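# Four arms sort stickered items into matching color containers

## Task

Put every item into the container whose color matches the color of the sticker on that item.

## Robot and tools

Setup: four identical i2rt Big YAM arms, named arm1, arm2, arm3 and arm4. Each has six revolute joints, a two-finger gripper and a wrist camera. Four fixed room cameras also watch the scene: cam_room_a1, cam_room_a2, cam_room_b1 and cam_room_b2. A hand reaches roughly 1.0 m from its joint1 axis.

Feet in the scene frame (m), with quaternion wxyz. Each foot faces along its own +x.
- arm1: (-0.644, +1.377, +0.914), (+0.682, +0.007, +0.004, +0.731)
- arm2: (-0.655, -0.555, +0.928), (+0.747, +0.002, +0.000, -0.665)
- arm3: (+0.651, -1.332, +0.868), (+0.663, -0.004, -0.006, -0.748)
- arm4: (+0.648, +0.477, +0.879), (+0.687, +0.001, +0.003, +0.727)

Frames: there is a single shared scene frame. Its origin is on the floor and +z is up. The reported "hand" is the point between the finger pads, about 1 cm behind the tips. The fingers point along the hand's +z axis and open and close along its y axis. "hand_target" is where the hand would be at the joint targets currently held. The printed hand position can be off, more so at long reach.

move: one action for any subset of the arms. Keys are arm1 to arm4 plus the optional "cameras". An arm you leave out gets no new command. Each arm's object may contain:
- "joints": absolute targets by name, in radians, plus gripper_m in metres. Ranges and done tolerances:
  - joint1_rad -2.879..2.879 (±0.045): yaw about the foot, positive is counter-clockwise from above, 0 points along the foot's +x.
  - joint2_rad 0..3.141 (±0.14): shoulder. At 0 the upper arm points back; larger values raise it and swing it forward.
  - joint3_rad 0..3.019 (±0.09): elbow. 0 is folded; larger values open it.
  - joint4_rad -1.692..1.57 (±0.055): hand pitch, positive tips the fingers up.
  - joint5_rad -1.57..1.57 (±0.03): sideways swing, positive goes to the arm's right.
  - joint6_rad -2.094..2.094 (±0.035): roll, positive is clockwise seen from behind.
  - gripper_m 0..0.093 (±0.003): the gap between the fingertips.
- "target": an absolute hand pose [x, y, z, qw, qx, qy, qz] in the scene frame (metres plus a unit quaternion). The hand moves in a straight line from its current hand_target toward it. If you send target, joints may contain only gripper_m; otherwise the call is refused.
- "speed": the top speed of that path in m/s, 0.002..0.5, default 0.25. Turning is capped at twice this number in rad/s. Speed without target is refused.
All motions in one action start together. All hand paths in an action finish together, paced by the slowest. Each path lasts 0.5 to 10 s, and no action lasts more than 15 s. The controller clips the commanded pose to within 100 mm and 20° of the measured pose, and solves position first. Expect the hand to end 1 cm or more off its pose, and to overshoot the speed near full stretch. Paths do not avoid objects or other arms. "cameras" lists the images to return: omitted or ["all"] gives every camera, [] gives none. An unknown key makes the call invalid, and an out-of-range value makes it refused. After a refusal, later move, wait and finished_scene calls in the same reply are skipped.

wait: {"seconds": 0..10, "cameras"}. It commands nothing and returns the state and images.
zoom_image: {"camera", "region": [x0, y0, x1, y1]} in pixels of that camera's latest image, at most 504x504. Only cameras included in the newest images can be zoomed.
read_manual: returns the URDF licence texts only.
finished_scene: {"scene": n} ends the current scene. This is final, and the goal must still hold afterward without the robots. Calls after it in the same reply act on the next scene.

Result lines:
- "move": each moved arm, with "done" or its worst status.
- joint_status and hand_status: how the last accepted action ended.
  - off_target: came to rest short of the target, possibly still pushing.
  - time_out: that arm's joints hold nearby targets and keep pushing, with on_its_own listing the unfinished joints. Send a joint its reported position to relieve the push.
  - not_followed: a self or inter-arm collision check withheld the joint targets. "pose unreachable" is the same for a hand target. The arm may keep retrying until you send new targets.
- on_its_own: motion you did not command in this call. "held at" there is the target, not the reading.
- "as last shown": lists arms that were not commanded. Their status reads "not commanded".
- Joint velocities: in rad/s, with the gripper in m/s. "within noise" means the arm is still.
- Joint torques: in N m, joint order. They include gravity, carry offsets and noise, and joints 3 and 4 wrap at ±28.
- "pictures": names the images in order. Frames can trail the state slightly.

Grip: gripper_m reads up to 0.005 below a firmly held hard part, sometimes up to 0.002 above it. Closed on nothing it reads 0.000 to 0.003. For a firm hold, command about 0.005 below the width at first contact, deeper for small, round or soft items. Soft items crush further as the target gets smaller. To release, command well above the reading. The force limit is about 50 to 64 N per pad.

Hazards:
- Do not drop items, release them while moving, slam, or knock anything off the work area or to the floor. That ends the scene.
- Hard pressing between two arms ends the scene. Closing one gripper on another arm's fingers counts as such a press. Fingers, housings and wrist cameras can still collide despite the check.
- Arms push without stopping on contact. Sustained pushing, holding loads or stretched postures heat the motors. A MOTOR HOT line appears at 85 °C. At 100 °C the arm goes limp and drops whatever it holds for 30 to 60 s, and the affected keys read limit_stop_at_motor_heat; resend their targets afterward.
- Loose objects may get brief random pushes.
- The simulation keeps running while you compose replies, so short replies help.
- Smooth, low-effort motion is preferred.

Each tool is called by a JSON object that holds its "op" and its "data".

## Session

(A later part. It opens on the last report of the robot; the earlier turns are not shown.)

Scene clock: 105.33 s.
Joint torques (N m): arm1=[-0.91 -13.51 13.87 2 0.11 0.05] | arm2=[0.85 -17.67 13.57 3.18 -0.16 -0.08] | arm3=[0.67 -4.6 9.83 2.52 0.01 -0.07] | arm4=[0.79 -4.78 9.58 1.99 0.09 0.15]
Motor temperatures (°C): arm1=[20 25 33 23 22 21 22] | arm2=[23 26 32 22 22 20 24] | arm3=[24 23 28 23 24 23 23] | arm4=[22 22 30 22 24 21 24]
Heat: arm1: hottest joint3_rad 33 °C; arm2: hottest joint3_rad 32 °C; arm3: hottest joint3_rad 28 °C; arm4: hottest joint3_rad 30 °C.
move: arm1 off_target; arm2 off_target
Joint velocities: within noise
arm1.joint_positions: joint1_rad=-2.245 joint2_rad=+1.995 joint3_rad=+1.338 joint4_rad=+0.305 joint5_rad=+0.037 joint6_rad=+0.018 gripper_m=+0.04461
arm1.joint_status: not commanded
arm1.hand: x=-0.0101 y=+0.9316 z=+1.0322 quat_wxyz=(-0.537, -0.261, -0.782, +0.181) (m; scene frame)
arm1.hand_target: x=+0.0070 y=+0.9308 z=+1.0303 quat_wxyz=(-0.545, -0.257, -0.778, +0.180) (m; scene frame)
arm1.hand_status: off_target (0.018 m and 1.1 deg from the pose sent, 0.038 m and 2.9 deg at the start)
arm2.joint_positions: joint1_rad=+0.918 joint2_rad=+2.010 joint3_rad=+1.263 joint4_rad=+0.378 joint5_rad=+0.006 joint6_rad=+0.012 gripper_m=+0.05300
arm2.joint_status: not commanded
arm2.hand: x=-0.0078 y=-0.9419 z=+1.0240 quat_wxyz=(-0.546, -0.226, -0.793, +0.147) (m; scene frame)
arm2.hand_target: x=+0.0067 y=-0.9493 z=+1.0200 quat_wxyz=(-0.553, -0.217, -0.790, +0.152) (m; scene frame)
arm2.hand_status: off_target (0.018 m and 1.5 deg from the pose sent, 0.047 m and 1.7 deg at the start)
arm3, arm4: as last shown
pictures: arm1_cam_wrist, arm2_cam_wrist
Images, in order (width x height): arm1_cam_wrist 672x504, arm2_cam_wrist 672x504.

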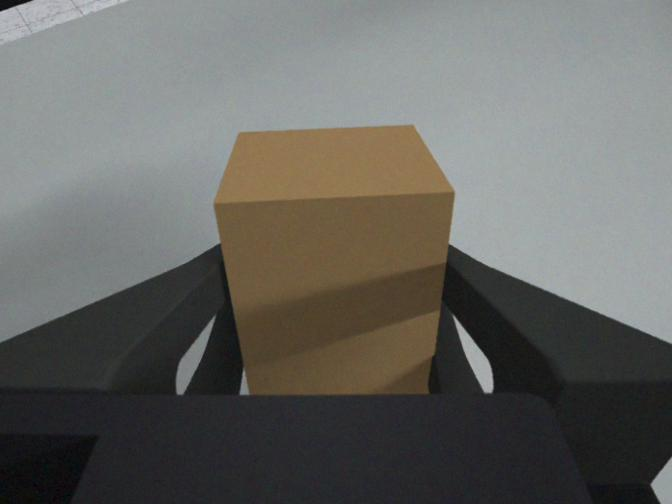

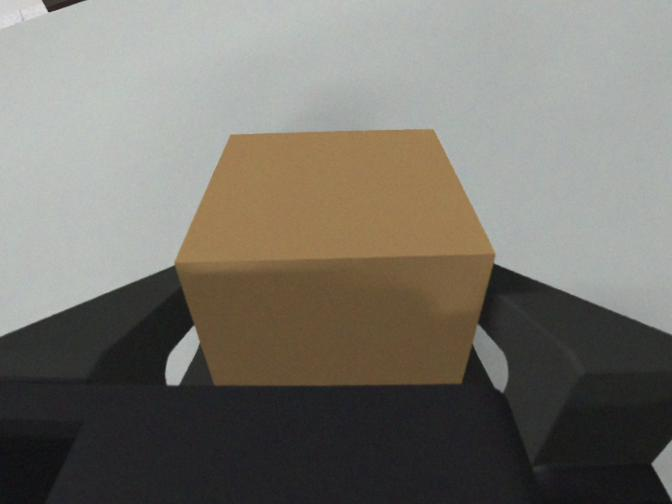

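{"op": "move", "data": {"arm1": {"target":[0.008,0.930,1.005,0.5447,0.2566,0.778,-0.1797],"speed":0.05}, "arm2": {"target":[0.008,-0.95,1.003,0.5531,0.2172,0.7899,-0.1521],"speed":0.05}, "cameras": []}}

{"op": "move", "data": {"arm1": {"target":[0.008,0.930,0.993,0.5447,0.2566,0.778,-0.1797],"speed":0.05}, "arm2": {"target":[0.008,-0.95,0.993,0.5531,0.2172,0.7899,-0.1521],"speed":0.05}, "cameras": []}}

Scene clock: 110.20 s.
Joint torques (N m): arm1=[-0.44 -12.34 12.53 1.8 0.06 0.05] | arm2=[0.91 -16.85 12.71 2.78 -0.15 -0.08] | arm3=[0.73 -4.66 9.81 2.55 0 -0.06] | arm4=[1.03 -4.54 9.52 2.07 0.12 0.16]
Motor temperatures (°C): arm1=[20 25 34 23 22 21 22] | arm2=[23 26 33 22 22 20 24] | arm3=[24 23 27 23 24 23 23] | arm4=[22 22 31 22 24 21 24]
Heat: arm1: hottest joint3_rad 34 °C; arm2: hottest joint3_rad 33 °C; arm3: hottest joint3_rad 27 °C; arm4: hottest joint3_rad 31 °C.
move: arm1 off_target; arm2 off_target
Joint velocities: within noise
arm1.joint_positions: joint1_rad=-2.245 joint2_rad=+2.016 joint3_rad=+1.338 joint4_rad=+0.368 joint5_rad=+0.037 joint6_rad=+0.020 gripper_m=+0.04461
arm1.joint_status: not commanded
arm1.hand: x=-0.0060 y=+0.9288 z=+1.0311 quat_wxyz=(-0.554, -0.258, -0.770, +0.185) (m; scene frame)
arm1.hand_target: x=+0.0062 y=+0.9313 z=+1.0054 quat_wxyz=(-0.545, -0.257, -0.778, +0.180) (m; scene frame)
arm1.hand_status: off_target (0.030 m and 1.6 deg from the pose sent, 0.033 m and 1.1 deg at the start)
arm2.joint_positions: joint1_rad=+0.918 joint2_rad=+2.028 joint3_rad=+1.266 joint4_rad=+0.424 joint5_rad=+0.005 joint6_rad=+0.012 gripper_m=+0.05300
arm2.joint_status: not commanded
arm2.hand: x=-0.0041 y=-0.9440 z=+1.0231 quat_wxyz=(-0.558, -0.223, -0.785, +0.150) (m; scene frame)
arm2.hand_target: x=+0.0062 y=-0.9491 z=+1.0030 quat_wxyz=(-0.553, -0.217, -0.790, +0.152) (m; scene frame)
arm2.hand_status: off_target (0.024 m and 1.1 deg from the pose sent, 0.028 m and 1.5 deg at the start)
arm3, arm4: as last shown
pictures: none
No camera images: "cameras" was empty.

Scene clock: 111.17 s.
Joint torques (N m): arm1=[-1.08 -12.45 11.78 1.57 0.14 0.04] | arm2=[0.85 -16.09 12.33 2.55 -0.13 -0.08] | arm3=[0.85 -4.72 9.81 2.55 0.02 -0.06] | arm4=[0.79 -5.01 9.58 2.07 0.09 0.17]
Motor temperatures (°C): arm1=[20 25 34 23 22 21 22] | arm2=[23 26 33 22 22 20 24] | arm3=[24 23 27 23 24 23 23] | arm4=[22 22 31 22 24 21 24]
Heat: arm1: hottest joint3_rad 34 °C; arm2: hottest joint3_rad 33 °C; arm3: hottest joint3_rad 27 °C; arm4: hottest joint3_rad 31 °C.
move: arm1 off_target; arm2 off_target
Joint velocities: within noise
arm1.joint_positions: joint1_rad=-2.245 joint2_rad=+2.027 joint3_rad=+1.338 joint4_rad=+0.398 joint5_rad=+0.037 joint6_rad=+0.022 gripper_m=+0.04461
arm1.joint_status: not commanded
arm1.hand: x=-0.0042 y=+0.9275 z=+1.0302 quat_wxyz=(-0.561, -0.257, -0.764, +0.187) (m; scene frame)
arm1.hand_target: x=+0.0054 y=+0.9318 z=+0.9936 quat_wxyz=(-0.545, -0.256, -0.778, +0.180) (m; scene frame)
arm1.hand_status: off_target (0.039 m and 2.6 deg from the pose sent, 0.040 m and 1.5 deg at the start)
arm2.joint_positions: joint1_rad=+0.918 joint2_rad=+2.037 joint3_rad=+1.266 joint4_rad=+0.450 joint5_rad=+0.005 joint6_rad=+0.012 gripper_m=+0.05300
arm2.joint_status: not commanded
arm2.hand: x=-0.0025 y=-0.9448 z=+1.0224 quat_wxyz=(-0.565, -0.222, -0.780, +0.152) (m; scene frame)
arm2.hand_target: x=+0.0055 y=-0.9487 z=+0.9932 quat_wxyz=(-0.553, -0.217, -0.790, +0.152) (m; scene frame)
arm2.hand_status: off_target (0.032 m and 1.8 deg from the pose sent, 0.033 m and 1.1 deg at the start)
arm3, arm4: as last shown
pictures: none
No camera images: "cameras" was empty.

{"op": "move", "data": {"arm1": {"target":[0.005,0.930,1.03,0.5447,0.2566,0.778,-0.1797],"speed":0.05}, "arm2": {"target":[0.005,-0.948,1.022,0.5531,0.2172,0.7899,-0.1521],"speed":0.05}, "cameras": []}}

{"op": "move", "data": {"arm1": {"joints":{"gripper_m":0.093}}, "arm2": {"joints":{"gripper_m":0.093}}, "cameras": []}}

{"op": "move", "data": {"arm1": {"target":[-0.12,1.02,1.075,0.5447,0.2566,0.778,-0.1797]}, "arm2": {"target":[-0.12,-0.875,1.07,0.5531,0.2172,0.7899,-0.1521]}, "cameras": ["arm1_cam_wrist","arm2_cam_wrist"]}}

{"op": "move", "data": {"arm1": {"target":[-0.35,1.16,1.2,0.5447,0.2566,0.778,-0.1797],"speed":0.4}, "arm2": {"target":[-0.35,-0.735,1.2,0.5531,0.2172,0.7899,-0.1521],"speed":0.4}, "arm3": {"target":[0.10,-1.005,1.06,0.1521,-0.7899,0.2172,0.5531]}, "arm4": {"target":[0.09,0.88,1.07,0.1797,-0.778,0.2566,0.5447]}, "cameras": ["arm3_cam_wrist","arm4_cam_wrist"]}}

Scene clock: 124.80 s.
Joint torques (N m): arm1=[-1.38 -16.5 11.82 0.55 -0.02 -0.04] | arm2=[0.91 -20.78 11.86 1.25 -0.11 -0.08] | arm3=[0.79 -4.54 9.8 2.52 0.01 -0.06] | arm4=[0.85 -4.84 9.61 2.13 0.12 0.19]
Motor temperatures (°C): arm1=[20 25 34 23 22 21 22] | arm2=[23 26 32 22 22 20 24] | arm3=[24 23 27 23 24 23 23] | arm4=[22 22 32 22 24 21 24]
Heat: arm1: hottest joint3_rad 34 °C; arm2: hottest joint3_rad 32 °C; arm3: hottest joint3_rad 27 °C; arm4: hottest joint3_rad 32 °C.
move: arm1 done; arm2 done
Joint velocities: within noise
arm1.joint_positions: joint1_rad=-2.245 joint2_rad=+2.022 joint3_rad=+1.355 joint4_rad=+0.347 joint5_rad=+0.037 joint6_rad=+0.022 gripper_m=+0.04461
arm1.joint_status: not commanded
arm1.hand: x=-0.0030 y=+0.9267 z=+1.0308 quat_wxyz=(-0.550, -0.260, -0.772, +0.184) (m; scene frame)
arm1.hand_target: x=+0.0048 y=+0.9302 z=+1.0301 quat_wxyz=(-0.545, -0.256, -0.778, +0.180) (m; scene frame)
arm1.hand_status: done (0.009 m and 1.1 deg from the pose sent, 0.010 m and 2.6 deg at the start)
arm2.joint_positions: joint1_rad=+0.918 joint2_rad=+2.034 joint3_rad=+1.274 joint4_rad=+0.426 joint5_rad=+0.005 joint6_rad=+0.012 gripper_m=+0.05300
arm2.joint_status: not commanded
arm2.hand: x=-0.0017 y=-0.9453 z=+1.0227 quat_wxyz=(-0.560, -0.223, -0.784, +0.151) (m; scene frame)
arm2.hand_target: x=+0.0047 y=-0.9480 z=+1.0220 quat_wxyz=(-0.553, -0.217, -0.790, +0.152) (m; scene frame)
arm2.hand_status: done (0.007 m and 1.2 deg from the pose sent, 0.008 m and 1.8 deg at the start)
arm3, arm4: as last shown
pictures: none
No camera images: "cameras" was empty.

Scene clock: 125.43 s.
Joint torques (N m): arm1=[-0.56 -16.21 11.81 1.32 0.03 0.01] | arm2=[0.79 -20.78 11.93 1.95 -0.1 -0.08] | arm3=[0.67 -4.66 9.84 2.54 0.02 -0.06] | arm4=[0.73 -5.01 9.52 2.11 0.11 0.16]
Motor temperatures (°C): arm1=[20 25 34 23 22 21 22] | arm2=[23 26 32 22 22 20 24] | arm3=[24 23 27 23 24 23 23] | arm4=[22 22 32 22 24 21 24]
Heat: arm1: hottest joint3_rad 34 °C; arm2: hottest joint3_rad 32 °C; arm3: hottest joint3_rad 27 °C; arm4: hottest joint3_rad 32 °C.
move: arm1 done; arm2 done
Joint velocities: within noise
arm1.joint_positions: joint1_rad=-2.245 joint2_rad=+2.023 joint3_rad=+1.355 joint4_rad=+0.327 joint5_rad=+0.037 joint6_rad=+0.022 gripper_m=+0.09296
arm1.joint_status: all done
arm1.hand: x=-0.0043 y=+0.9277 z=+1.0251 quat_wxyz=(-0.542, -0.261, -0.778, +0.181) (m; scene frame)
arm1.hand_target: x=+0.0048 y=+0.9301 z=+1.0301 quat_wxyz=(-0.545, -0.257, -0.778, +0.180) (m; scene frame)
arm1.hand_status: not commanded
arm2.joint_positions: joint1_rad=+0.918 joint2_rad=+2.034 joint3_rad=+1.274 joint4_rad=+0.408 joint5_rad=+0.005 joint6_rad=+0.012 gripper_m=+0.09294
arm2.joint_status: all done
arm2.hand: x=-0.0029 y=-0.9445 z=+1.0185 quat_wxyz=(-0.553, -0.224, -0.789, +0.149) (m; scene frame)
arm2.hand_target: x=+0.0047 y=-0.9479 z=+1.0219 quat_wxyz=(-0.553, -0.217, -0.790, +0.152) (m; scene frame)
arm2.hand_status: not commanded
arm3, arm4: as last shown
pictures: none
No camera images: "cameras" was empty.

Scene clock: 126.73 s.
Joint torques (N m): arm1=[-0.79 -11.58 9.68 2.4 0.1 0.05] | arm2=[0.62 -15.62 8.39 3.23 -0.16 -0.08] | arm3=[0.79 -4.72 9.83 2.55 0.01 -0.06] | arm4=[1.03 -4.78 9.58 2.14 0.09 0.18]
Motor temperatures (°C): arm1=[20 25 34 23 22 21 22] | arm2=[23 26 32 22 22 20 24] | arm3=[24 23 27 23 24 23 23] | arm4=[22 22 32 22 24 21 24]
Heat: arm1: hottest joint3_rad 34 °C; arm2: hottest joint3_rad 32 °C; arm3: hottest joint3_rad 27 °C; arm4: hottest joint3_rad 32 °C.
move: arm1 done; arm2 done
Joint velocities: within noise
arm1.joint_positions: joint1_rad=-2.239 joint2_rad=+1.636 joint3_rad=+0.907 joint4_rad=+0.373 joint5_rad=+0.042 joint6_rad=+0.022 gripper_m=+0.09296
arm1.joint_status: not commanded
arm1.hand: x=-0.1256 y=+1.0155 z=+1.0688 quat_wxyz=(-0.536, -0.262, -0.782, +0.180) (m; scene frame)
arm1.hand_target: x=-0.1202 y=+1.0200 z=+1.0749 quat_wxyz=(-0.544, -0.257, -0.778, +0.180) (m; scene frame)
arm1.hand_status: done (0.009 m and 1.3 deg from the pose sent, 0.156 m and 0.7 deg at the start)
arm2.joint_positions: joint1_rad=+0.918 joint2_rad=+1.669 joint3_rad=+0.878 joint4_rad=+0.435 joint5_rad=+0.005 joint6_rad=+0.011 gripper_m=+0.09294
arm2.joint_status: not commanded
arm2.hand: x=-0.1181 y=-0.8763 z=+1.0716 quat_wxyz=(-0.551, -0.224, -0.790, +0.148) (m; scene frame)
arm2.hand_target: x=-0.1200 y=-0.8751 z=+1.0699 quat_wxyz=(-0.553, -0.217, -0.790, +0.152) (m; scene frame)
arm2.hand_status: done (0.003 m and 0.9 deg from the pose sent, 0.146 m and 0.9 deg at the start)
arm3.joint_positions: joint1_rad=-1.981 joint2_rad=+0.804 joint3_rad=+0.704 joint4_rad=-0.318 joint5_rad=+0.000 joint6_rad=+0.001 gripper_m=+0.09306
arm3.joint_status: not commanded
arm3.hand: x=+0.2949 y=-1.1178 z=+1.1769 quat_wxyz=(+0.138, -0.810, +0.224, +0.524) (m; scene frame)
arm3.hand_target: x=+0.2963 y=-1.1144 z=+1.1796 quat_wxyz=(+0.142, -0.805, +0.226, +0.530) (m; scene frame)
arm3.hand_status: not commanded
arm4.joint_positions: joint1_rad=+0.877 joint2_rad=+0.806 joint3_rad=+0.702 joint4_rad=-0.320 joint5_rad=-0.001 joint6_rad=-0.013 gripper_m=+0.09311
arm4.joint_status: not commanded
arm4.hand: x=+0.3178 y=+0.7243 z=+1.1895 quat_wxyz=(-0.171, +0.799, -0.259, -0.515) (m; scene frame)
arm4.hand_target: x=+0.3172 y=+0.7246 z=+1.1956 quat_wxyz=(-0.171, +0.791, -0.262, -0.526) (m; scene frame)
arm4.hand_status: not commanded
pictures: arm1_cam_wrist, arm2_cam_wrist
Images, in order (width x height): arm1_cam_wrist 672x504, arm2_cam_wrist 672x504.

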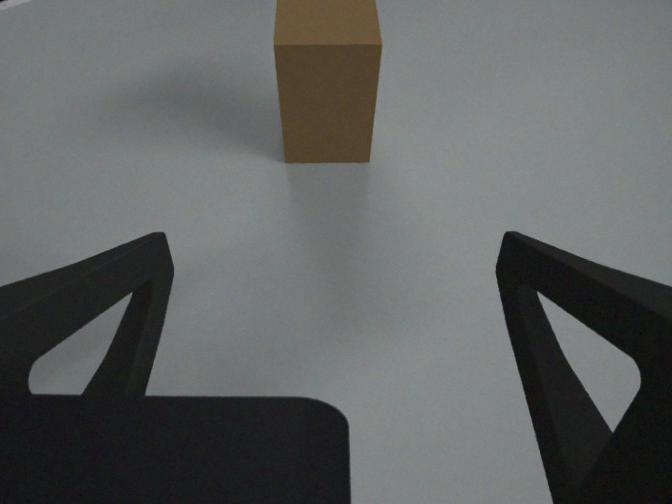

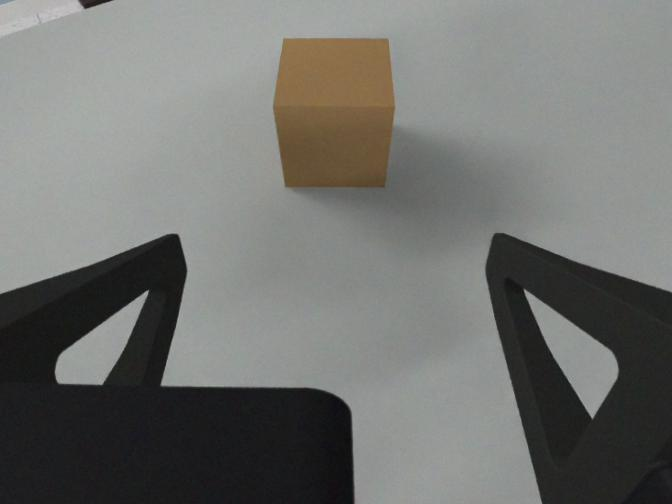

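Scene clock: 128.67 s.
Joint torques (N m): arm1=[-2.55 1.61 12.46 1.22 -0.07 -0.05] | arm2=[1.49 -1.55 11.17 1.98 0.15 -0.03] | arm3=[1.73 -15.15 12.07 2.51 0.11 -0.12] | arm4=[1.44 -17.2 11.38 2.19 0.24 0.17]
Motor temperatures (°C): arm1=[20 25 34 23 22 21 22] | arm2=[23 26 32 22 22 20 24] | arm3=[24 23 28 23 24 23 23] | arm4=[22 22 33 22 24 21 24]
Heat: arm1: hottest joint3_rad 34 °C; arm2: hottest joint3_rad 32 °C; arm3: hottest joint3_rad 28 °C; arm4: hottest joint3_rad 33 °C.
move: arm1 done; arm2 off_target; arm3 off_target; arm4 off_target
Joint velocities: within noise
arm1.joint_positions: joint1_rad=-2.275 joint2_rad=+0.593 joint3_rad=+0.524 joint4_rad=-0.251 joint5_rad=-0.010 joint6_rad=+0.012 gripper_m=+0.09296
arm1.joint_status: not commanded
arm1.hand: x=-0.3485 y=+1.1635 z=+1.2035 quat_wxyz=(-0.552, -0.255, -0.774, +0.177) (m; scene frame)
arm1.hand_target: x=-0.3500 y=+1.1601 z=+1.2001 quat_wxyz=(-0.545, -0.256, -0.778, +0.180) (m; scene frame)
arm1.hand_status: done (0.005 m and 1.0 deg from the pose sent, 0.297 m and 1.3 deg at the start)
arm2.joint_positions: joint1_rad=+0.923 joint2_rad=+0.575 joint3_rad=+0.492 joint4_rad=-0.231 joint5_rad=+0.012 joint6_rad=+0.011 gripper_m=+0.09294
arm2.joint_status: not commanded
arm2.hand: x=-0.3502 y=-0.7384 z=+1.2142 quat_wxyz=(-0.567, -0.221, -0.778, +0.154) (m; scene frame)
arm2.hand_target: x=-0.3502 y=-0.7350 z=+1.2001 quat_wxyz=(-0.553, -0.217, -0.790, +0.152) (m; scene frame)
arm2.hand_status: off_target (0.015 m and 2.2 deg from the pose sent, 0.300 m and 0.9 deg at the start)
arm3.joint_positions: joint1_rad=-1.981 joint2_rad=+1.592 joint3_rad=+0.909 joint4_rad=+0.279 joint5_rad=+0.010 joint6_rad=+0.000 gripper_m=+0.09306
arm3.joint_status: not commanded
arm3.hand: x=+0.1172 y=-1.0133 z=+1.0319 quat_wxyz=(+0.143, -0.806, +0.225, +0.528) (m; scene frame)
arm3.hand_target: x=+0.1017 y=-1.0060 z=+1.0604 quat_wxyz=(+0.152, -0.790, +0.217, +0.553) (m; scene frame)
arm3.hand_status: off_target (0.034 m and 3.7 deg from the pose sent, 0.254 m and 4.4 deg at the start)
arm4.joint_positions: joint1_rad=+0.889 joint2_rad=+1.708 joint3_rad=+1.051 joint4_rad=+0.245 joint5_rad=+0.016 joint6_rad=-0.011 gripper_m=+0.09311
arm4.joint_status: not commanded
arm4.hand: x=+0.1083 y=+0.8721 z=+1.0451 quat_wxyz=(-0.176, +0.795, -0.259, -0.520) (m; scene frame)
arm4.hand_target: x=+0.0915 y=+0.8786 z=+1.0704 quat_wxyz=(-0.179, +0.778, -0.256, -0.545) (m; scene frame)
arm4.hand_status: off_target (0.032 m and 3.5 deg from the pose sent, 0.301 m and 4.3 deg at the start)
pictures: arm3_cam_wrist, arm4_cam_wrist
Images, in order (width x height): arm3_cam_wrist 672x504, arm4_cam_wrist 672x504.

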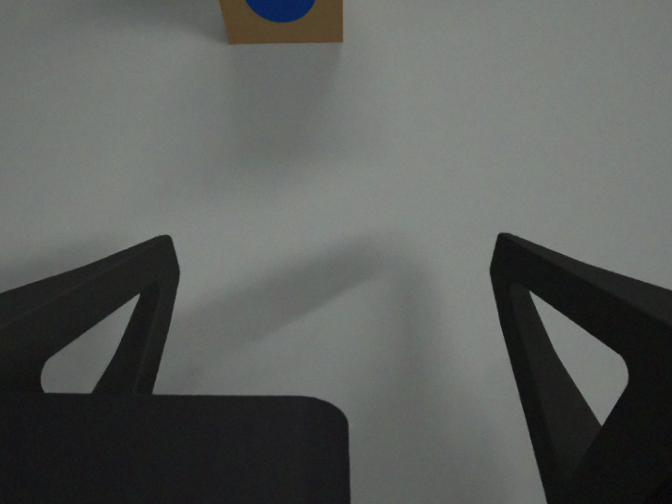

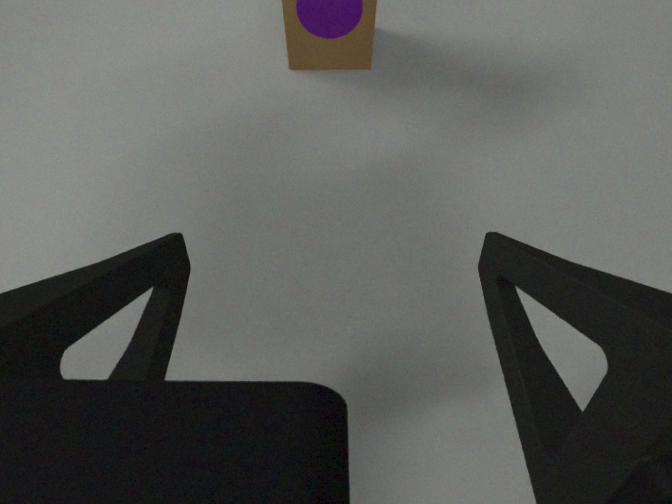

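{"op": "move", "data": {"arm3": {"target":[-0.006,-0.977,1.05,0.1521,-0.7899,0.2172,0.5531],"speed":0.2}, "arm4": {"target":[0.005,0.94,1.045,0.1797,-0.778,0.2566,0.5447],"speed":0.2}, "cameras": ["arm3_cam_wrist","arm4_cam_wrist"]}}

Scene clock: 141.93 s.
Joint torques (N m): arm1=[-2.61 1.44 12.34 1.47 -0.04 -0.02] | arm2=[1.49 -1.61 11.15 1.96 0.16 -0.03] | arm3=[2.2 -19.08 12.68 1.5 0.13 0.02] | arm4=[1.73 -20.78 11.93 1.02 0.21 0.16]
Motor temperatures (°C): arm1=[20 25 34 23 22 21 22] | arm2=[23 26 32 22 22 20 23] | arm3=[24 24 29 23 24 23 23] | arm4=[22 22 34 22 24 21 24]
Heat: arm1: hottest joint3_rad 34 °C; arm2: hottest joint3_rad 32 °C; arm3: hottest joint3_rad 29 °C; arm4: hottest joint3_rad 34 °C.
move: arm3 off_target; arm4 off_target
Joint velocities: within noise
arm1: as last shown
arm1.hand_target: x=-0.3500 y=+1.1601 z=+1.2001 quat_wxyz=(-0.545, -0.257, -0.778, +0.180) (m; scene frame)
arm2.joint_positions: joint1_rad=+0.923 joint2_rad=+0.575 joint3_rad=+0.492 joint4_rad=-0.231 joint5_rad=+0.013 joint6_rad=+0.011 gripper_m=+0.09294
arm2.joint_status: not commanded
arm2.hand: x=-0.3503 y=-0.7384 z=+1.2142 quat_wxyz=(-0.567, -0.221, -0.778, +0.154) (m; scene frame)
arm2.hand_target: x=-0.3502 y=-0.7351 z=+1.2001 quat_wxyz=(-0.553, -0.217, -0.790, +0.152) (m; scene frame)
arm2.hand_status: not commanded
arm3.joint_positions: joint1_rad=-1.938 joint2_rad=+1.837 joint3_rad=+1.227 joint4_rad=+0.234 joint5_rad=+0.057 joint6_rad=+0.002 gripper_m=+0.09306
arm3.joint_status: not commanded
arm3.hand: x=+0.0119 y=-0.9787 z=+1.0310 quat_wxyz=(+0.153, -0.799, +0.220, +0.538) (m; scene frame)
arm3.hand_target: x=-0.0047 y=-0.9779 z=+1.0502 quat_wxyz=(+0.152, -0.790, +0.217, +0.553) (m; scene frame)
arm3.hand_status: off_target (0.026 m and 2.0 deg from the pose sent, 0.130 m and 3.7 deg at the start)
arm4.joint_positions: joint1_rad=+0.889 joint2_rad=+1.964 joint3_rad=+1.376 joint4_rad=+0.216 joint5_rad=+0.017 joint6_rad=-0.011 gripper_m=+0.09311
arm4.joint_status: not commanded
arm4.hand: x=+0.0210 y=+0.9353 z=+1.0336 quat_wxyz=(-0.181, +0.785, -0.256, -0.535) (m; scene frame)
arm4.hand_target: x=+0.0060 y=+0.9391 z=+1.0451 quat_wxyz=(-0.180, +0.778, -0.256, -0.545) (m; scene frame)
arm4.hand_status: off_target (0.020 m and 1.3 deg from the pose sent, 0.124 m and 3.5 deg at the start)
pictures: arm3_cam_wrist, arm4_cam_wrist
Images, in order (width x height): arm3_cam_wrist 672x504, arm4_cam_wrist 672x504.

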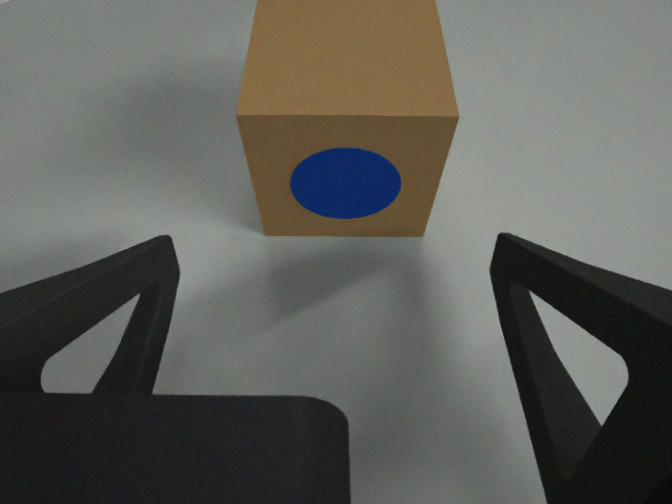

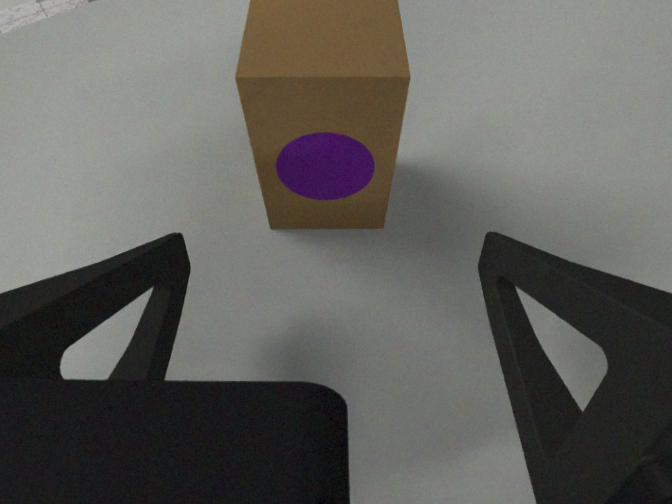

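{"op": "move", "data": {"arm3": {"target":[-0.062,-0.948,1.033,0.1521,-0.7899,0.2172,0.5531],"speed":0.15}, "arm4": {"target":[-0.05,0.980,1.036,0.1797,-0.778,0.2566,0.5447],"speed":0.15}, "cameras": []}}

{"op": "move", "data": {"arm3": {"joints":{"gripper_m":0.03}}, "arm4": {"joints":{"gripper_m":0.026}}, "cameras": ["arm3_cam_wrist","arm4_cam_wrist"]}}

Scene clock: 152.00 s.
Joint torques (N m): arm1=[-2.9 2.02 12.41 1.48 -0.07 -0.08] | arm2=[1.61 -1.61 11.17 1.99 0.15 -0.03] | arm3=[2.14 -20.78 13.05 1.44 0.11 0] | arm4=[1.55 -23.36 12.37 0.98 0.2 0.15]
Motor temperatures (°C): arm1=[20 24 34 23 22 21 22] | arm2=[23 25 31 22 22 20 23] | arm3=[24 24 30 23 24 23 23] | arm4=[22 23 36 22 24 21 24]
Heat: arm1: hottest joint3_rad 34 °C; arm2: hottest joint3_rad 31 °C; arm3: hottest joint3_rad 30 °C; arm4: hottest joint3_rad 36 °C.
move: arm3 off_target; arm4 off_target
Joint velocities: within noise
arm1, arm2: as last shown
arm3.joint_positions: joint1_rad=-1.938 joint2_rad=+1.990 joint3_rad=+1.437 joint4_rad=+0.189 joint5_rad=+0.057 joint6_rad=+0.004 gripper_m=+0.09306
arm3.joint_status: not commanded
arm3.hand: x=-0.0447 y=-0.9487 z=+1.0220 quat_wxyz=(+0.153, -0.796, +0.220, +0.543) (m; scene frame)
arm3.hand_target: x=-0.0609 y=-0.9488 z=+1.0334 quat_wxyz=(+0.152, -0.790, +0.217, +0.553) (m; scene frame)
arm3.hand_status: off_target (0.021 m and 1.4 deg from the pose sent, 0.080 m and 2.0 deg at the start)
arm4.joint_positions: joint1_rad=+0.889 joint2_rad=+2.126 joint3_rad=+1.636 joint4_rad=+0.123 joint5_rad=+0.017 joint6_rad=-0.011 gripper_m=+0.09311
arm4.joint_status: not commanded
arm4.hand: x=-0.0350 y=+0.9757 z=+1.0292 quat_wxyz=(-0.182, +0.783, -0.255, -0.537) (m; scene frame)
arm4.hand_target: x=-0.0491 y=+0.9791 z=+1.0362 quat_wxyz=(-0.180, +0.778, -0.256, -0.545) (m; scene frame)
arm4.hand_status: off_target (0.017 m and 1.1 deg from the pose sent, 0.084 m and 1.3 deg at the start)
pictures: none
No camera images: "cameras" was empty.

Scene clock: 152.67 s.
Joint torques (N m): arm1=[-2.84 1.9 12.3 1.33 -0.08 -0.03] | arm2=[1.49 -1.49 11.18 1.99 0.16 -0.03] | arm3=[2.26 -21.01 13.05 1.4 0.09 -0.01] | arm4=[1.49 -23.71 12.49 1.09 0.16 0.15]
Motor temperatures (°C): arm1=[20 24 34 23 22 21 22] | arm2=[23 25 31 22 22 20 23] | arm3=[24 24 30 23 24 23 23] | arm4=[22 23 36 22 24 21 24]
Heat: arm1: hottest joint3_rad 34 °C; arm2: hottest joint3_rad 31 °C; arm3: hottest joint3_rad 30 °C; arm4: hottest joint3_rad 36 °C.
move: arm3 off_target; arm4 off_target
Joint velocities: within noise
arm1, arm2: as last shown
arm3.joint_positions: joint1_rad=-1.938 joint2_rad=+1.990 joint3_rad=+1.437 joint4_rad=+0.188 joint5_rad=+0.057 joint6_rad=+0.004 gripper_m=+0.05333
arm3.joint_status: gripper_m off_target (ended at +0.05336, target +0.03000)
arm3.hand: x=-0.0446 y=-0.9486 z=+1.0219 quat_wxyz=(+0.153, -0.796, +0.220, +0.543) (m; scene frame)
arm3.hand_target: x=-0.0609 y=-0.9488 z=+1.0334 quat_wxyz=(+0.152, -0.790, +0.217, +0.553) (m; scene frame)
arm3.hand_status: not commanded
arm4.joint_positions: joint1_rad=+0.889 joint2_rad=+2.126 joint3_rad=+1.636 joint4_rad=+0.123 joint5_rad=+0.017 joint6_rad=-0.010 gripper_m=+0.04412
arm4.joint_status: gripper_m off_target (ended at +0.04415, target +0.02600)
arm4.hand: x=-0.0350 y=+0.9758 z=+1.0292 quat_wxyz=(-0.182, +0.783, -0.256, -0.537) (m; scene frame)
arm4.hand_target: x=-0.0490 y=+0.9793 z=+1.0362 quat_wxyz=(-0.180, +0.778, -0.257, -0.545) (m; scene frame)
arm4.hand_status: not commanded
pictures: arm3_cam_wrist, arm4_cam_wrist
Images, in order (width x height): arm3_cam_wrist 672x504, arm4_cam_wrist 672x504.

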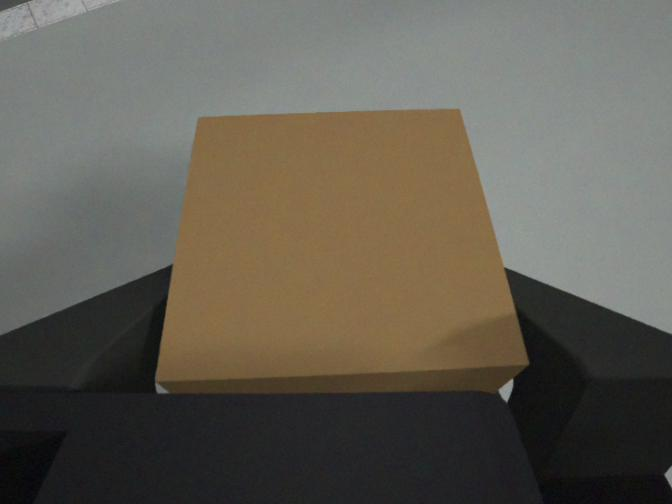

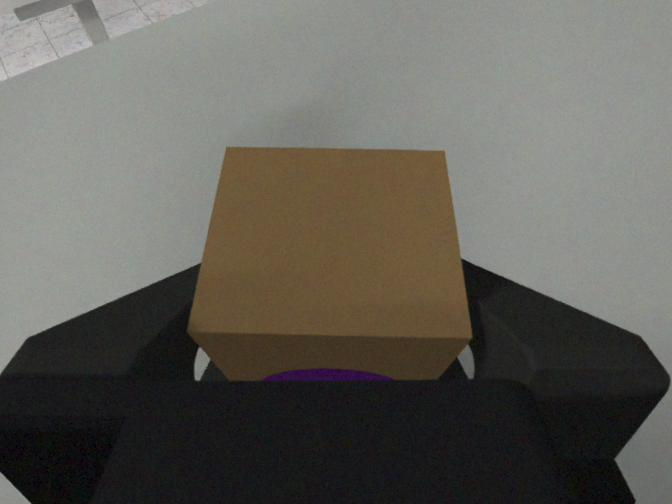

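{"op": "move", "data": {"arm3": {"target":[0.10,-1.027,1.13,0.1521,-0.7899,0.2172,0.5531],"speed":0.3}, "arm4": {"target":[0.10,0.88,1.13,0.1797,-0.778,0.2566,0.5447],"speed":0.3}, "cameras": []}}

{"op": "move", "data": {"arm3": {"target":[0.33,-1.14,1.2,0.1521,-0.7899,0.2172,0.5531],"speed":0.4}, "arm4": {"target":[0.33,0.71,1.2,0.1797,-0.778,0.2566,0.5447],"speed":0.4}, "cameras": []}}

{"op": "move", "data": {"arm3": {"joints":{"joint1_rad":1.5,"joint2_rad":1.2,"joint3_rad":1.4,"joint4_rad":-1.2,"joint5_rad":0,"joint6_rad":0}}, "arm4": {"joints":{"joint1_rad":-1.45,"joint2_rad":1.2,"joint3_rad":1.4,"joint4_rad":-1.2,"joint5_rad":0,"joint6_rad":0}}, "cameras": ["arm3_cam_wrist","arm4_cam_wrist"]}}

Scene clock: 164.47 s.
Joint torques (N m): arm1=[-2.49 1.85 12.34 1.55 -0.09 -0.08] | arm2=[1.55 -1.49 11.18 1.96 0.16 -0.02] | arm3=[1.73 -13.63 9.17 1.69 -0.08 -0.03] | arm4=[0.56 -16.09 9.09 1.1 -0.04 0.12]
Motor temperatures (°C): arm1=[20 24 34 23 22 21 22] | arm2=[23 25 31 22 22 20 23] | arm3=[24 25 31 23 24 23 24] | arm4=[22 25 35 22 24 21 25]
Heat: arm1: hottest joint3_rad 34 °C; arm2: hottest joint3_rad 31 °C; arm3: hottest joint3_rad 31 °C; arm4: hottest joint3_rad 35 °C.
move: arm3 done; arm4 done
Joint velocities: within noise
arm1, arm2: as last shown
arm3.joint_positions: joint1_rad=-1.938 joint2_rad=+1.460 joint3_rad=+1.026 joint4_rad=+0.106 joint5_rad=+0.055 joint6_rad=+0.004 gripper_m=+0.05335
arm3.joint_status: not commanded
arm3.hand: x=+0.1017 y=-1.0253 z=+1.1377 quat_wxyz=(+0.156, -0.785, +0.217, +0.558) (m; scene frame)
arm3.hand_target: x=+0.1001 y=-1.0271 z=+1.1301 quat_wxyz=(+0.152, -0.790, +0.217, +0.553) (m; scene frame)
arm3.hand_status: done (0.008 m and 0.9 deg from the pose sent, 0.197 m and 1.4 deg at the start)
arm4.joint_positions: joint1_rad=+0.889 joint2_rad=+1.605 joint3_rad=+1.151 joint4_rad=+0.124 joint5_rad=+0.014 joint6_rad=-0.010 gripper_m=+0.04412
arm4.joint_status: not commanded
arm4.hand: x=+0.1006 y=+0.8780 z=+1.1400 quat_wxyz=(-0.185, +0.773, -0.252, -0.552) (m; scene frame)
arm4.hand_target: x=+0.1002 y=+0.8799 z=+1.1299 quat_wxyz=(-0.180, +0.778, -0.257, -0.545) (m; scene frame)
arm4.hand_status: done (0.010 m and 1.3 deg from the pose sent, 0.194 m and 1.1 deg at the start)
pictures: none
No camera images: "cameras" was empty.

Scene clock: 166.03 s.
Joint torques (N m): arm1=[-2.2 1.38 12.4 1.51 -0.1 -0.09] | arm2=[1.49 -1.55 11.17 1.96 0.15 -0.02] | arm3=[0.32 -1.9 10.17 1.66 -0.09 -0.12] | arm4=[1.44 -2.32 10.04 1.05 0.19 0.15]
Motor temperatures (°C): arm1=[20 24 34 23 22 21 22] | arm2=[23 25 31 22 22 20 23] | arm3=[24 25 31 23 24 23 24] | arm4=[22 24 35 22 24 21 25]
Heat: arm1: hottest joint3_rad 34 °C; arm2: hottest joint3_rad 31 °C; arm3: hottest joint3_rad 31 °C; arm4: hottest joint3_rad 35 °C.
move: arm3 done; arm4 done
Joint velocities: within noise
arm1, arm2: as last shown
arm3.joint_positions: joint1_rad=-1.951 joint2_rad=+0.633 joint3_rad=+0.658 joint4_rad=-0.359 joint5_rad=+0.026 joint6_rad=+0.004 gripper_m=+0.05335
arm3.joint_status: not commanded
arm3.hand: x=+0.3278 y=-1.1444 z=+1.2031 quat_wxyz=(+0.148, -0.788, +0.215, +0.558) (m; scene frame)
arm3.hand_target: x=+0.3300 y=-1.1401 z=+1.1999 quat_wxyz=(+0.152, -0.790, +0.217, +0.553) (m; scene frame)
arm3.hand_status: done (0.006 m and 0.8 deg from the pose sent, 0.263 m and 0.9 deg at the start)
arm4.joint_positions: joint1_rad=+0.889 joint2_rad=+0.714 joint3_rad=+0.647 joint4_rad=-0.271 joint5_rad=+0.017 joint6_rad=-0.009 gripper_m=+0.04413
arm4.joint_status: not commanded
arm4.hand: x=+0.3324 y=+0.7115 z=+1.2026 quat_wxyz=(-0.185, +0.775, -0.253, -0.549) (m; scene frame)
arm4.hand_target: x=+0.3300 y=+0.7100 z=+1.2000 quat_wxyz=(-0.180, +0.778, -0.256, -0.545) (m; scene frame)
arm4.hand_status: done (0.004 m and 0.9 deg from the pose sent, 0.291 m and 1.4 deg at the start)
pictures: none
No camera images: "cameras" was empty.

Scene clock: 170.70 s.
Joint torques (N m): arm1=[-3.02 0.62 12.36 1.69 -0.05 -0.03] | arm2=[1.49 -1.55 11.12 1.99 0.16 -0.03] | arm3=[28.75 -6.89 18.89 3.33 -3.11 -0.69] | arm4=[0.97 -11.52 12.05 0.39 0.03 0.17]
Motor temperatures (°C): arm1=[20 24 34 23 22 21 22] | arm2=[23 25 31 22 22 20 23] | arm3=[26 25 34 23 30 23 24] | arm4=[22 24 36 22 24 21 25]
Heat: arm1: hottest joint3_rad 34 °C; arm2: hottest joint3_rad 31 °C; arm3: hottest joint3_rad 34 °C; arm4: hottest joint3_rad 36 °C.
move: arm3 time_out; arm4 done
Joint velocities: within noise
arm1, arm2: as last shown
arm1.joint_positions: joint1_rad=-2.275 joint2_rad=+0.593 joint3_rad=+0.524 joint4_rad=-0.251 joint5_rad=-0.010 joint6_rad=+0.011 gripper_m=+0.09296
arm1.hand: x=-0.3485 y=+1.1635 z=+1.2035 quat_wxyz=(-0.552, -0.254, -0.774, +0.177) (m; scene frame)
arm3.joint_positions: joint1_rad=-1.484 joint2_rad=+1.173 joint3_rad=+1.240 joint4_rad=-1.261 joint5_rad=+0.147 joint6_rad=+0.066 gripper_m=+0.05309
arm3.joint_status: joint1_rad time_out (moved +0.467 of +3.451); joint3_rad time_out (moved +0.582 of +0.742); joint4_rad time_out (moved -0.902 of -0.841); joint5_rad time_out (moved +0.121 of -0.026); joint6_rad time_out (moved +0.062 of -0.004); the others done
arm3.on_its_own: joint1_rad reads -1.484 and still pushes toward -1.092 since a time_out (your +1.500 is given up); joint3_rad reads +1.240 and still pushes toward +1.352 since a time_out; joint4_rad reads -1.261 and still pushes toward -1.200 since a time_out; joint5_rad reads +0.147 and still pushes toward +0.064 since a time_out (your +0.000 is given up); joint6_rad reads +0.066 and still pushes toward +0.000 since a time_out
arm3.hand: x=+0.2431 y=-1.2878 z=+1.1711 quat_wxyz=(+0.063, -0.978, +0.064, +0.187) (m; scene frame)
arm3.hand_target: x=+0.2267 y=-1.4728 z=+1.2224 quat_wxyz=(-0.022, -0.952, -0.162, +0.261) (m; scene frame)
arm3.hand_status: not commanded
arm4.joint_positions: joint1_rad=-1.455 joint2_rad=+1.212 joint3_rad=+1.358 joint4_rad=-1.190 joint5_rad=+0.002 joint6_rad=-0.009 gripper_m=+0.04412
arm4.joint_status: all done
arm4.hand: x=+1.0969 y=+0.5556 z=+1.2286 quat_wxyz=(-0.257, +0.088, -0.962, -0.019) (m; scene frame)
arm4.hand_target: x=+1.0976 y=+0.5584 z=+1.2539 quat_wxyz=(-0.278, +0.085, -0.956, -0.023) (m; scene frame)
arm4.hand_status: not commanded
pictures: arm3_cam_wrist, arm4_cam_wrist
Images, in order (width x height): arm3_cam_wrist 672x504, arm4_cam_wrist 672x504.

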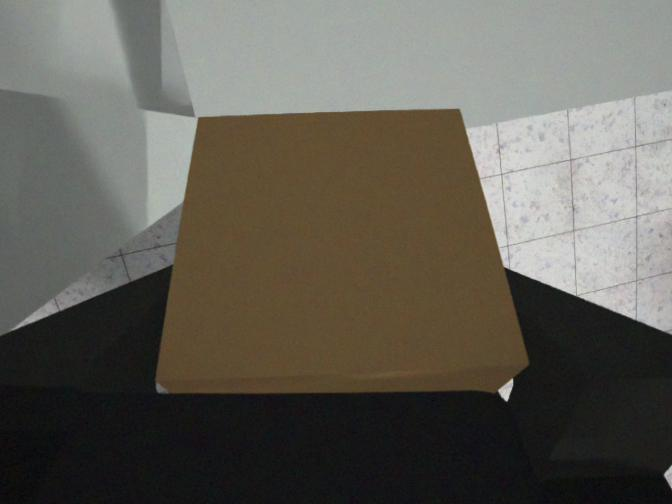

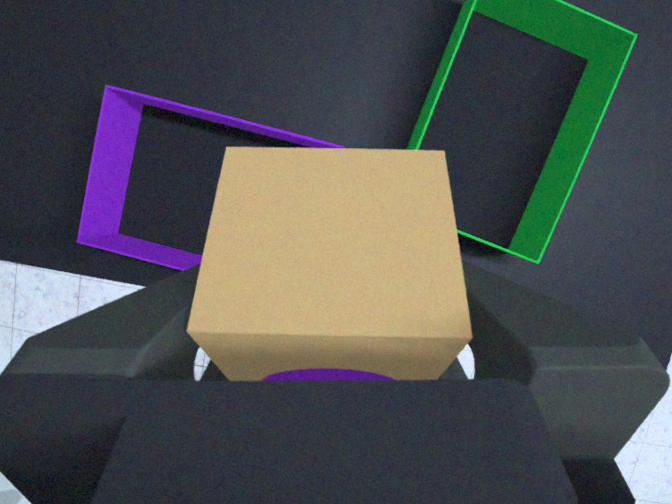

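{"op": "move", "data": {"arm3": {"joints":{"joint1_rad":-1.9,"joint2_rad":0.8,"joint3_rad":1.2,"joint4_rad":-1.2,"joint5_rad":0,"joint6_rad":0}}, "cameras": ["arm3_cam_wrist"]}}

{"op": "move", "data": {"arm3": {"joints":{"joint1_rad":-1.9,"joint2_rad":0.5,"joint3_rad":1.35,"joint4_rad":-1.4,"joint5_rad":0,"joint6_rad":0}}, "cameras": []}}

Scene clock: 178.03 s.
Joint torques (N m): arm1=[-2.84 2.2 12.31 1.28 -0.09 -0.04] | arm2=[1.44 -1.44 11.17 1.95 0.15 -0.02] | arm3=[0.56 -4.31 11 1.89 -0.04 -0.12] | arm4=[0.91 -11.11 12.08 0.5 0.03 0.13]
Motor temperatures (°C): arm1=[20 24 34 23 22 21 22] | arm2=[23 25 31 22 22 20 23] | arm3=[27 25 36 23 32 23 24] | arm4=[22 24 37 22 24 21 26]
Heat: arm1: hottest joint3_rad 34 °C; arm2: hottest joint3_rad 31 °C; arm3: hottest joint3_rad 36 °C; arm4: hottest joint3_rad 37 °C.
move: arm3 done
Joint velocities: within noise
arm1, arm2, arm4: as last shown
arm3.joint_positions: joint1_rad=-1.890 joint2_rad=+0.808 joint3_rad=+1.181 joint4_rad=-1.213 joint5_rad=+0.001 joint6_rad=+0.008 gripper_m=+0.05331
arm3.joint_status: all done
arm3.hand: x=+0.3530 y=-1.1853 z=+1.2727 quat_wxyz=(+0.071, -0.911, +0.210, +0.347) (m; scene frame)
arm3.hand_target: x=+0.3537 y=-1.1820 z=+1.2868 quat_wxyz=(+0.078, -0.904, +0.209, +0.364) (m; scene frame)
arm3.hand_status: not commanded
pictures: arm3_cam_wrist
Images, in order (width x height): arm3_cam_wrist 672x504.

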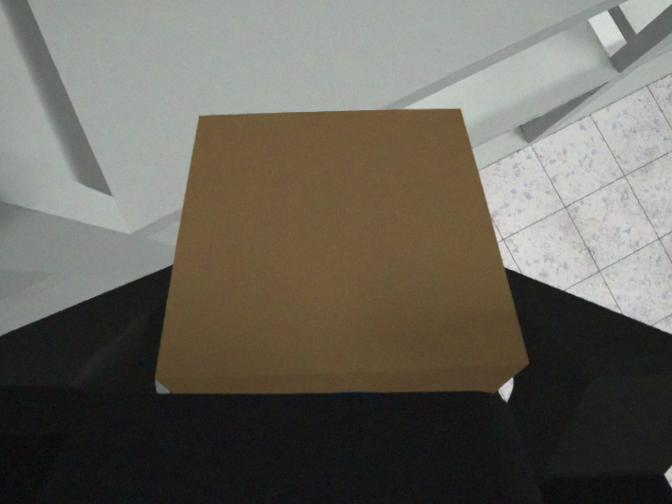

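Scene clock: 179.37 s.
Joint torques (N m): arm1=[-2.49 2.02 12.42 1.36 -0.04 -0.07] | arm2=[1.61 -1.61 11.17 1.94 0.15 -0.02] | arm3=[0.5 2.55 8.62 1.5 -0.04 -0.13] | arm4=[1.32 -11.22 12.14 0.43 0.04 0.11]
Motor temperatures (°C): arm1=[20 24 34 23 22 21 22] | arm2=[23 25 31 22 22 20 23] | arm3=[27 25 36 23 31 23 24] | arm4=[22 24 37 22 24 21 26]
Heat: arm1: hottest joint3_rad 34 °C; arm2: hottest joint3_rad 31 °C; arm3: hottest joint3_rad 36 °C; arm4: hottest joint3_rad 37 °C.
move: arm3 done
Joint velocities: within noise
arm1.joint_positions: joint1_rad=-2.275 joint2_rad=+0.593 joint3_rad=+0.524 joint4_rad=-0.251 joint5_rad=-0.010 joint6_rad=+0.011 gripper_m=+0.09296
arm1.joint_status: not commanded
arm1.hand: x=-0.3485 y=+1.1635 z=+1.2035 quat_wxyz=(-0.552, -0.254, -0.774, +0.177) (m; scene frame)
arm1.hand_target: x=-0.3500 y=+1.1601 z=+1.2001 quat_wxyz=(-0.545, -0.257, -0.778, +0.180) (m; scene frame)
arm1.hand_status: not commanded
arm2, arm4: as last shown
arm3.joint_positions: joint1_rad=-1.890 joint2_rad=+0.506 joint3_rad=+1.338 joint4_rad=-1.397 joint5_rad=+0.001 joint6_rad=+0.008 gripper_m=+0.05331
arm3.joint_status: all done
arm3.hand: x=+0.4803 y=-1.2436 z=+1.3904 quat_wxyz=(+0.098, -0.855, +0.198, +0.469) (m; scene frame)
arm3.hand_target: x=+0.4851 y=-1.2440 z=+1.3964 quat_wxyz=(+0.103, -0.852, +0.198, +0.474) (m; scene frame)
arm3.hand_status: not commanded
pictures: none
No camera images: "cameras" was empty.

{"op": "move", "data": {"arm3": {"joints":{"joint1_rad":1.5}}, "arm4": {"target":[1.085,0.714,0.90,0,0.038,0.999,0],"speed":0.3}, "cameras": ["arm4_cam_wrist"]}}

{"op": "move", "data": {"arm3": {"joints":{"joint1_rad":1.5,"joint2_rad":1.2,"joint3_rad":1.4,"joint4_rad":-1.2,"joint5_rad":0,"joint6_rad":0}}, "cameras": ["arm3_cam_wrist"]}}

Scene clock: 203.77 s.
Joint torques (N m): arm1=[-2.73 1.61 12.34 1.29 -0.04 -0.07] | arm2=[1.49 -1.67 11.15 1.98 0.16 -0.03] | arm3=[2.08 3.08 8.57 1.58 0.05 -0.11] | arm4=[0.73 -18.49 9.46 0.25 0.02 0.17]
Motor temperatures (°C): arm1=[20 24 34 23 22 21 21] | arm2=[23 25 31 22 22 20 23] | arm3=[26 24 32 23 27 23 24] | arm4=[22 23 39 22 24 21 26]
Heat: arm1: hottest joint3_rad 34 °C; arm2: hottest joint3_rad 31 °C; arm3: hottest joint3_rad 32 °C; arm4: hottest joint3_rad 39 °C.
move: arm3 done; arm4 off_target
Joint velocities: within noise
arm1: as last shown
arm2.joint_positions: joint1_rad=+0.923 joint2_rad=+0.575 joint3_rad=+0.492 joint4_rad=-0.231 joint5_rad=+0.013 joint6_rad=+0.011 gripper_m=+0.09294
arm2.joint_status: not commanded
arm2.hand: x=-0.3503 y=-0.7384 z=+1.2142 quat_wxyz=(-0.567, -0.221, -0.778, +0.154) (m; scene frame)
arm2.hand_target: x=-0.3502 y=-0.7351 z=+1.2001 quat_wxyz=(-0.553, -0.217, -0.790, +0.152) (m; scene frame)
arm2.hand_status: not commanded
arm3.joint_positions: joint1_rad=+1.489 joint2_rad=+0.506 joint3_rad=+1.338 joint4_rad=-1.397 joint5_rad=+0.000 joint6_rad=+0.007 gripper_m=+0.05323
arm3.joint_status: all done
arm3.hand: x=+0.8347 y=-1.3627 z=+1.3924 quat_wxyz=(-0.481, -0.088, -0.871, +0.053) (m; scene frame)
arm3.hand_target: x=+0.8307 y=-1.3598 z=+1.3984 quat_wxyz=(-0.487, -0.080, -0.868, +0.053) (m; scene frame)
arm3.hand_status: not commanded
arm4.joint_positions: joint1_rad=-1.131 joint2_rad=+1.818 joint3_rad=+1.179 joint4_rad=-0.987 joint5_rad=+0.001 joint6_rad=+0.559 gripper_m=+0.04412
arm4.joint_status: not commanded
arm4.hand: x=+1.0643 y=+0.7022 z=+0.8841 quat_wxyz=(+0.026, -0.031, -0.999, +0.016) (m; scene frame)
arm4.hand_target: x=+1.0841 y=+0.7135 z=+0.9006 quat_wxyz=(+0.000, -0.038, -0.999, +0.000) (m; scene frame)
arm4.hand_status: off_target (0.029 m and 3.6 deg from the pose sent, 0.365 m and 33.2 deg at the start)
pictures: arm4_cam_wrist
Images, in order (width x height): arm4_cam_wrist 672x504.

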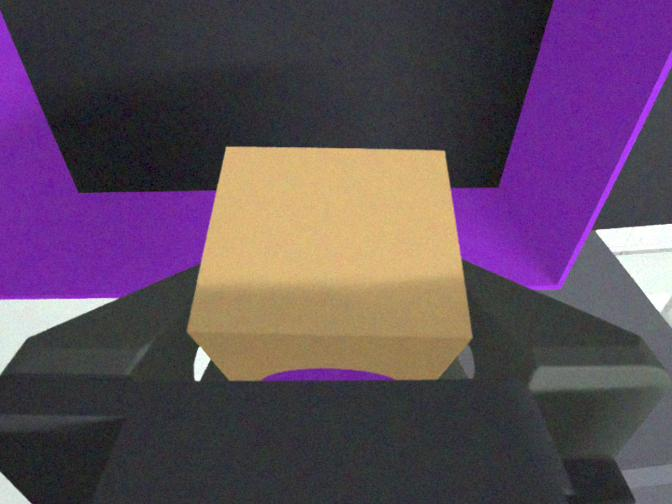

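Scene clock: 205.30 s.
Joint torques (N m): arm1=[-2.96 1.44 12.33 1.47 -0.02 -0.06] | arm2=[1.49 -1.55 11.15 1.94 0.16 -0.02] | arm3=[1.85 -11.05 11.18 1.54 0.04 -0.11] | arm4=[0.44 -18.37 9.42 0.24 0.07 0.16]
Motor temperatures (°C): arm1=[20 24 34 23 22 21 21] | arm2=[23 25 31 22 22 20 23] | arm3=[26 24 32 23 27 23 24] | arm4=[22 24 39 22 24 21 26]
Heat: arm1: hottest joint3_rad 34 °C; arm2: hottest joint3_rad 31 °C; arm3: hottest joint3_rad 32 °C; arm4: hottest joint3_rad 39 °C.
move: arm3 done
Joint velocities: within noise
arm1, arm2, arm4: as last shown
arm3.joint_positions: joint1_rad=+1.489 joint2_rad=+1.211 joint3_rad=+1.382 joint4_rad=-1.212 joint5_rad=+0.000 joint6_rad=+0.007 gripper_m=+0.05323
arm3.joint_status: all done
arm3.hand: x=+1.0939 y=-1.4181 z=+1.2312 quat_wxyz=(-0.262, -0.099, -0.959, +0.032) (m; scene frame)
arm3.hand_target: x=+1.0972 y=-1.4135 z=+1.2462 quat_wxyz=(-0.281, -0.090, -0.955, +0.033) (m; scene frame)
arm3.hand_status: not commanded
pictures: arm3_cam_wrist
Images, in order (width x height): arm3_cam_wrist 672x504.

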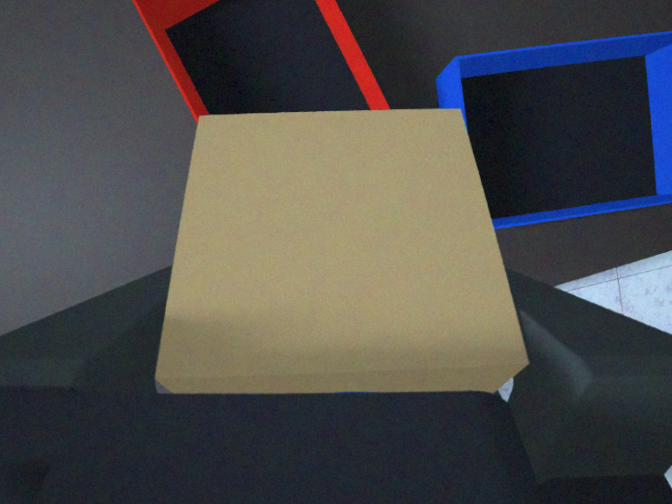

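{"op": "move", "data": {"arm3": {"target":[1.13,-1.73,0.90,0,0.047,0.999,0],"speed":0.3}, "arm4": {"target":[1.078,0.714,0.80,0,0.038,0.999,0],"speed":0.1}, "cameras": ["arm3_cam_wrist","arm4_cam_wrist"]}}

Scene clock: 225.33 s.
Joint torques (N m): arm1=[-2.61 0.91 12.25 1.5 -0.05 -0.08] | arm2=[1.49 -1.55 11.15 1.95 0.16 -0.02] | arm3=[0.97 -23.94 11.88 -0.5 -0.01 -0.12] | arm4=[1.38 -16.97 5.71 0.47 0.06 0.18]
Motor temperatures (°C): arm1=[20 24 34 23 22 21 21] | arm2=[23 24 31 22 22 20 23] | arm3=[26 24 32 23 26 23 24] | arm4=[22 25 38 22 24 21 26]
Heat: arm1: hottest joint3_rad 34 °C; arm2: hottest joint3_rad 31 °C; arm3: hottest joint3_rad 32 °C; arm4: hottest joint3_rad 38 °C.
move: arm3 off_target; arm4 done
Joint velocities: within noise
arm1, arm2: as last shown
arm3.joint_positions: joint1_rad=+0.999 joint2_rad=+2.114 joint3_rad=+1.654 joint4_rad=-1.171 joint5_rad=-0.010 joint6_rad=-0.594 gripper_m=+0.05322
arm3.joint_status: not commanded
arm3.hand: x=+1.1161 y=-1.7156 z=+0.8778 quat_wxyz=(+0.020, -0.049, -0.998, -0.015) (m; scene frame)
arm3.hand_target: x=+1.1292 y=-1.7292 z=+0.9004 quat_wxyz=(+0.000, -0.047, -0.999, +0.000) (m; scene frame)
arm3.hand_status: off_target (0.030 m and 2.9 deg from the pose sent, 0.456 m and 31.3 deg at the start)
arm4.joint_positions: joint1_rad=-1.131 joint2_rad=+1.953 joint3_rad=+1.141 joint4_rad=-0.745 joint5_rad=+0.001 joint6_rad=+0.566 gripper_m=+0.04412
arm4.joint_status: not commanded
arm4.hand: x=+1.0804 y=+0.7109 z=+0.8094 quat_wxyz=(-0.004, -0.035, -0.999, -0.001) (m; scene frame)
arm4.hand_target: x=+1.0779 y=+0.7139 z=+0.8002 quat_wxyz=(+0.000, -0.038, -0.999, +0.000) (m; scene frame)
arm4.hand_status: done (0.010 m and 0.6 deg from the pose sent, 0.086 m and 3.6 deg at the start)
pictures: arm3_cam_wrist, arm4_cam_wrist
Images, in order (width x height): arm3_cam_wrist 672x504, arm4_cam_wrist 672x504.

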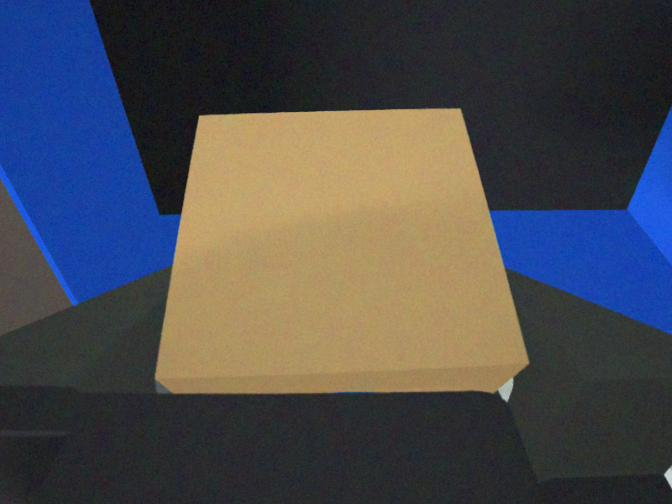

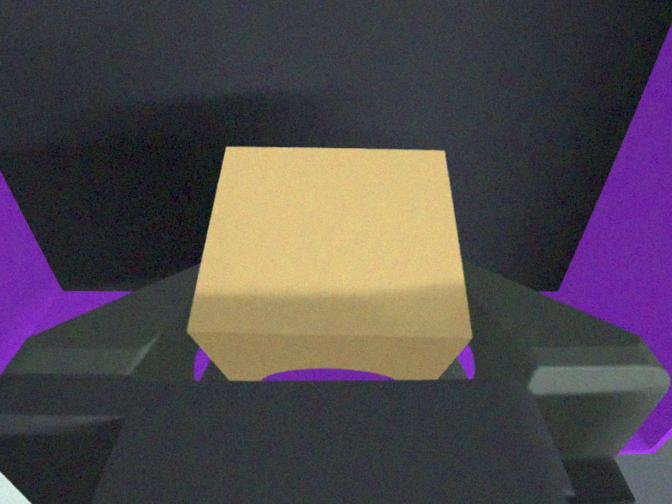

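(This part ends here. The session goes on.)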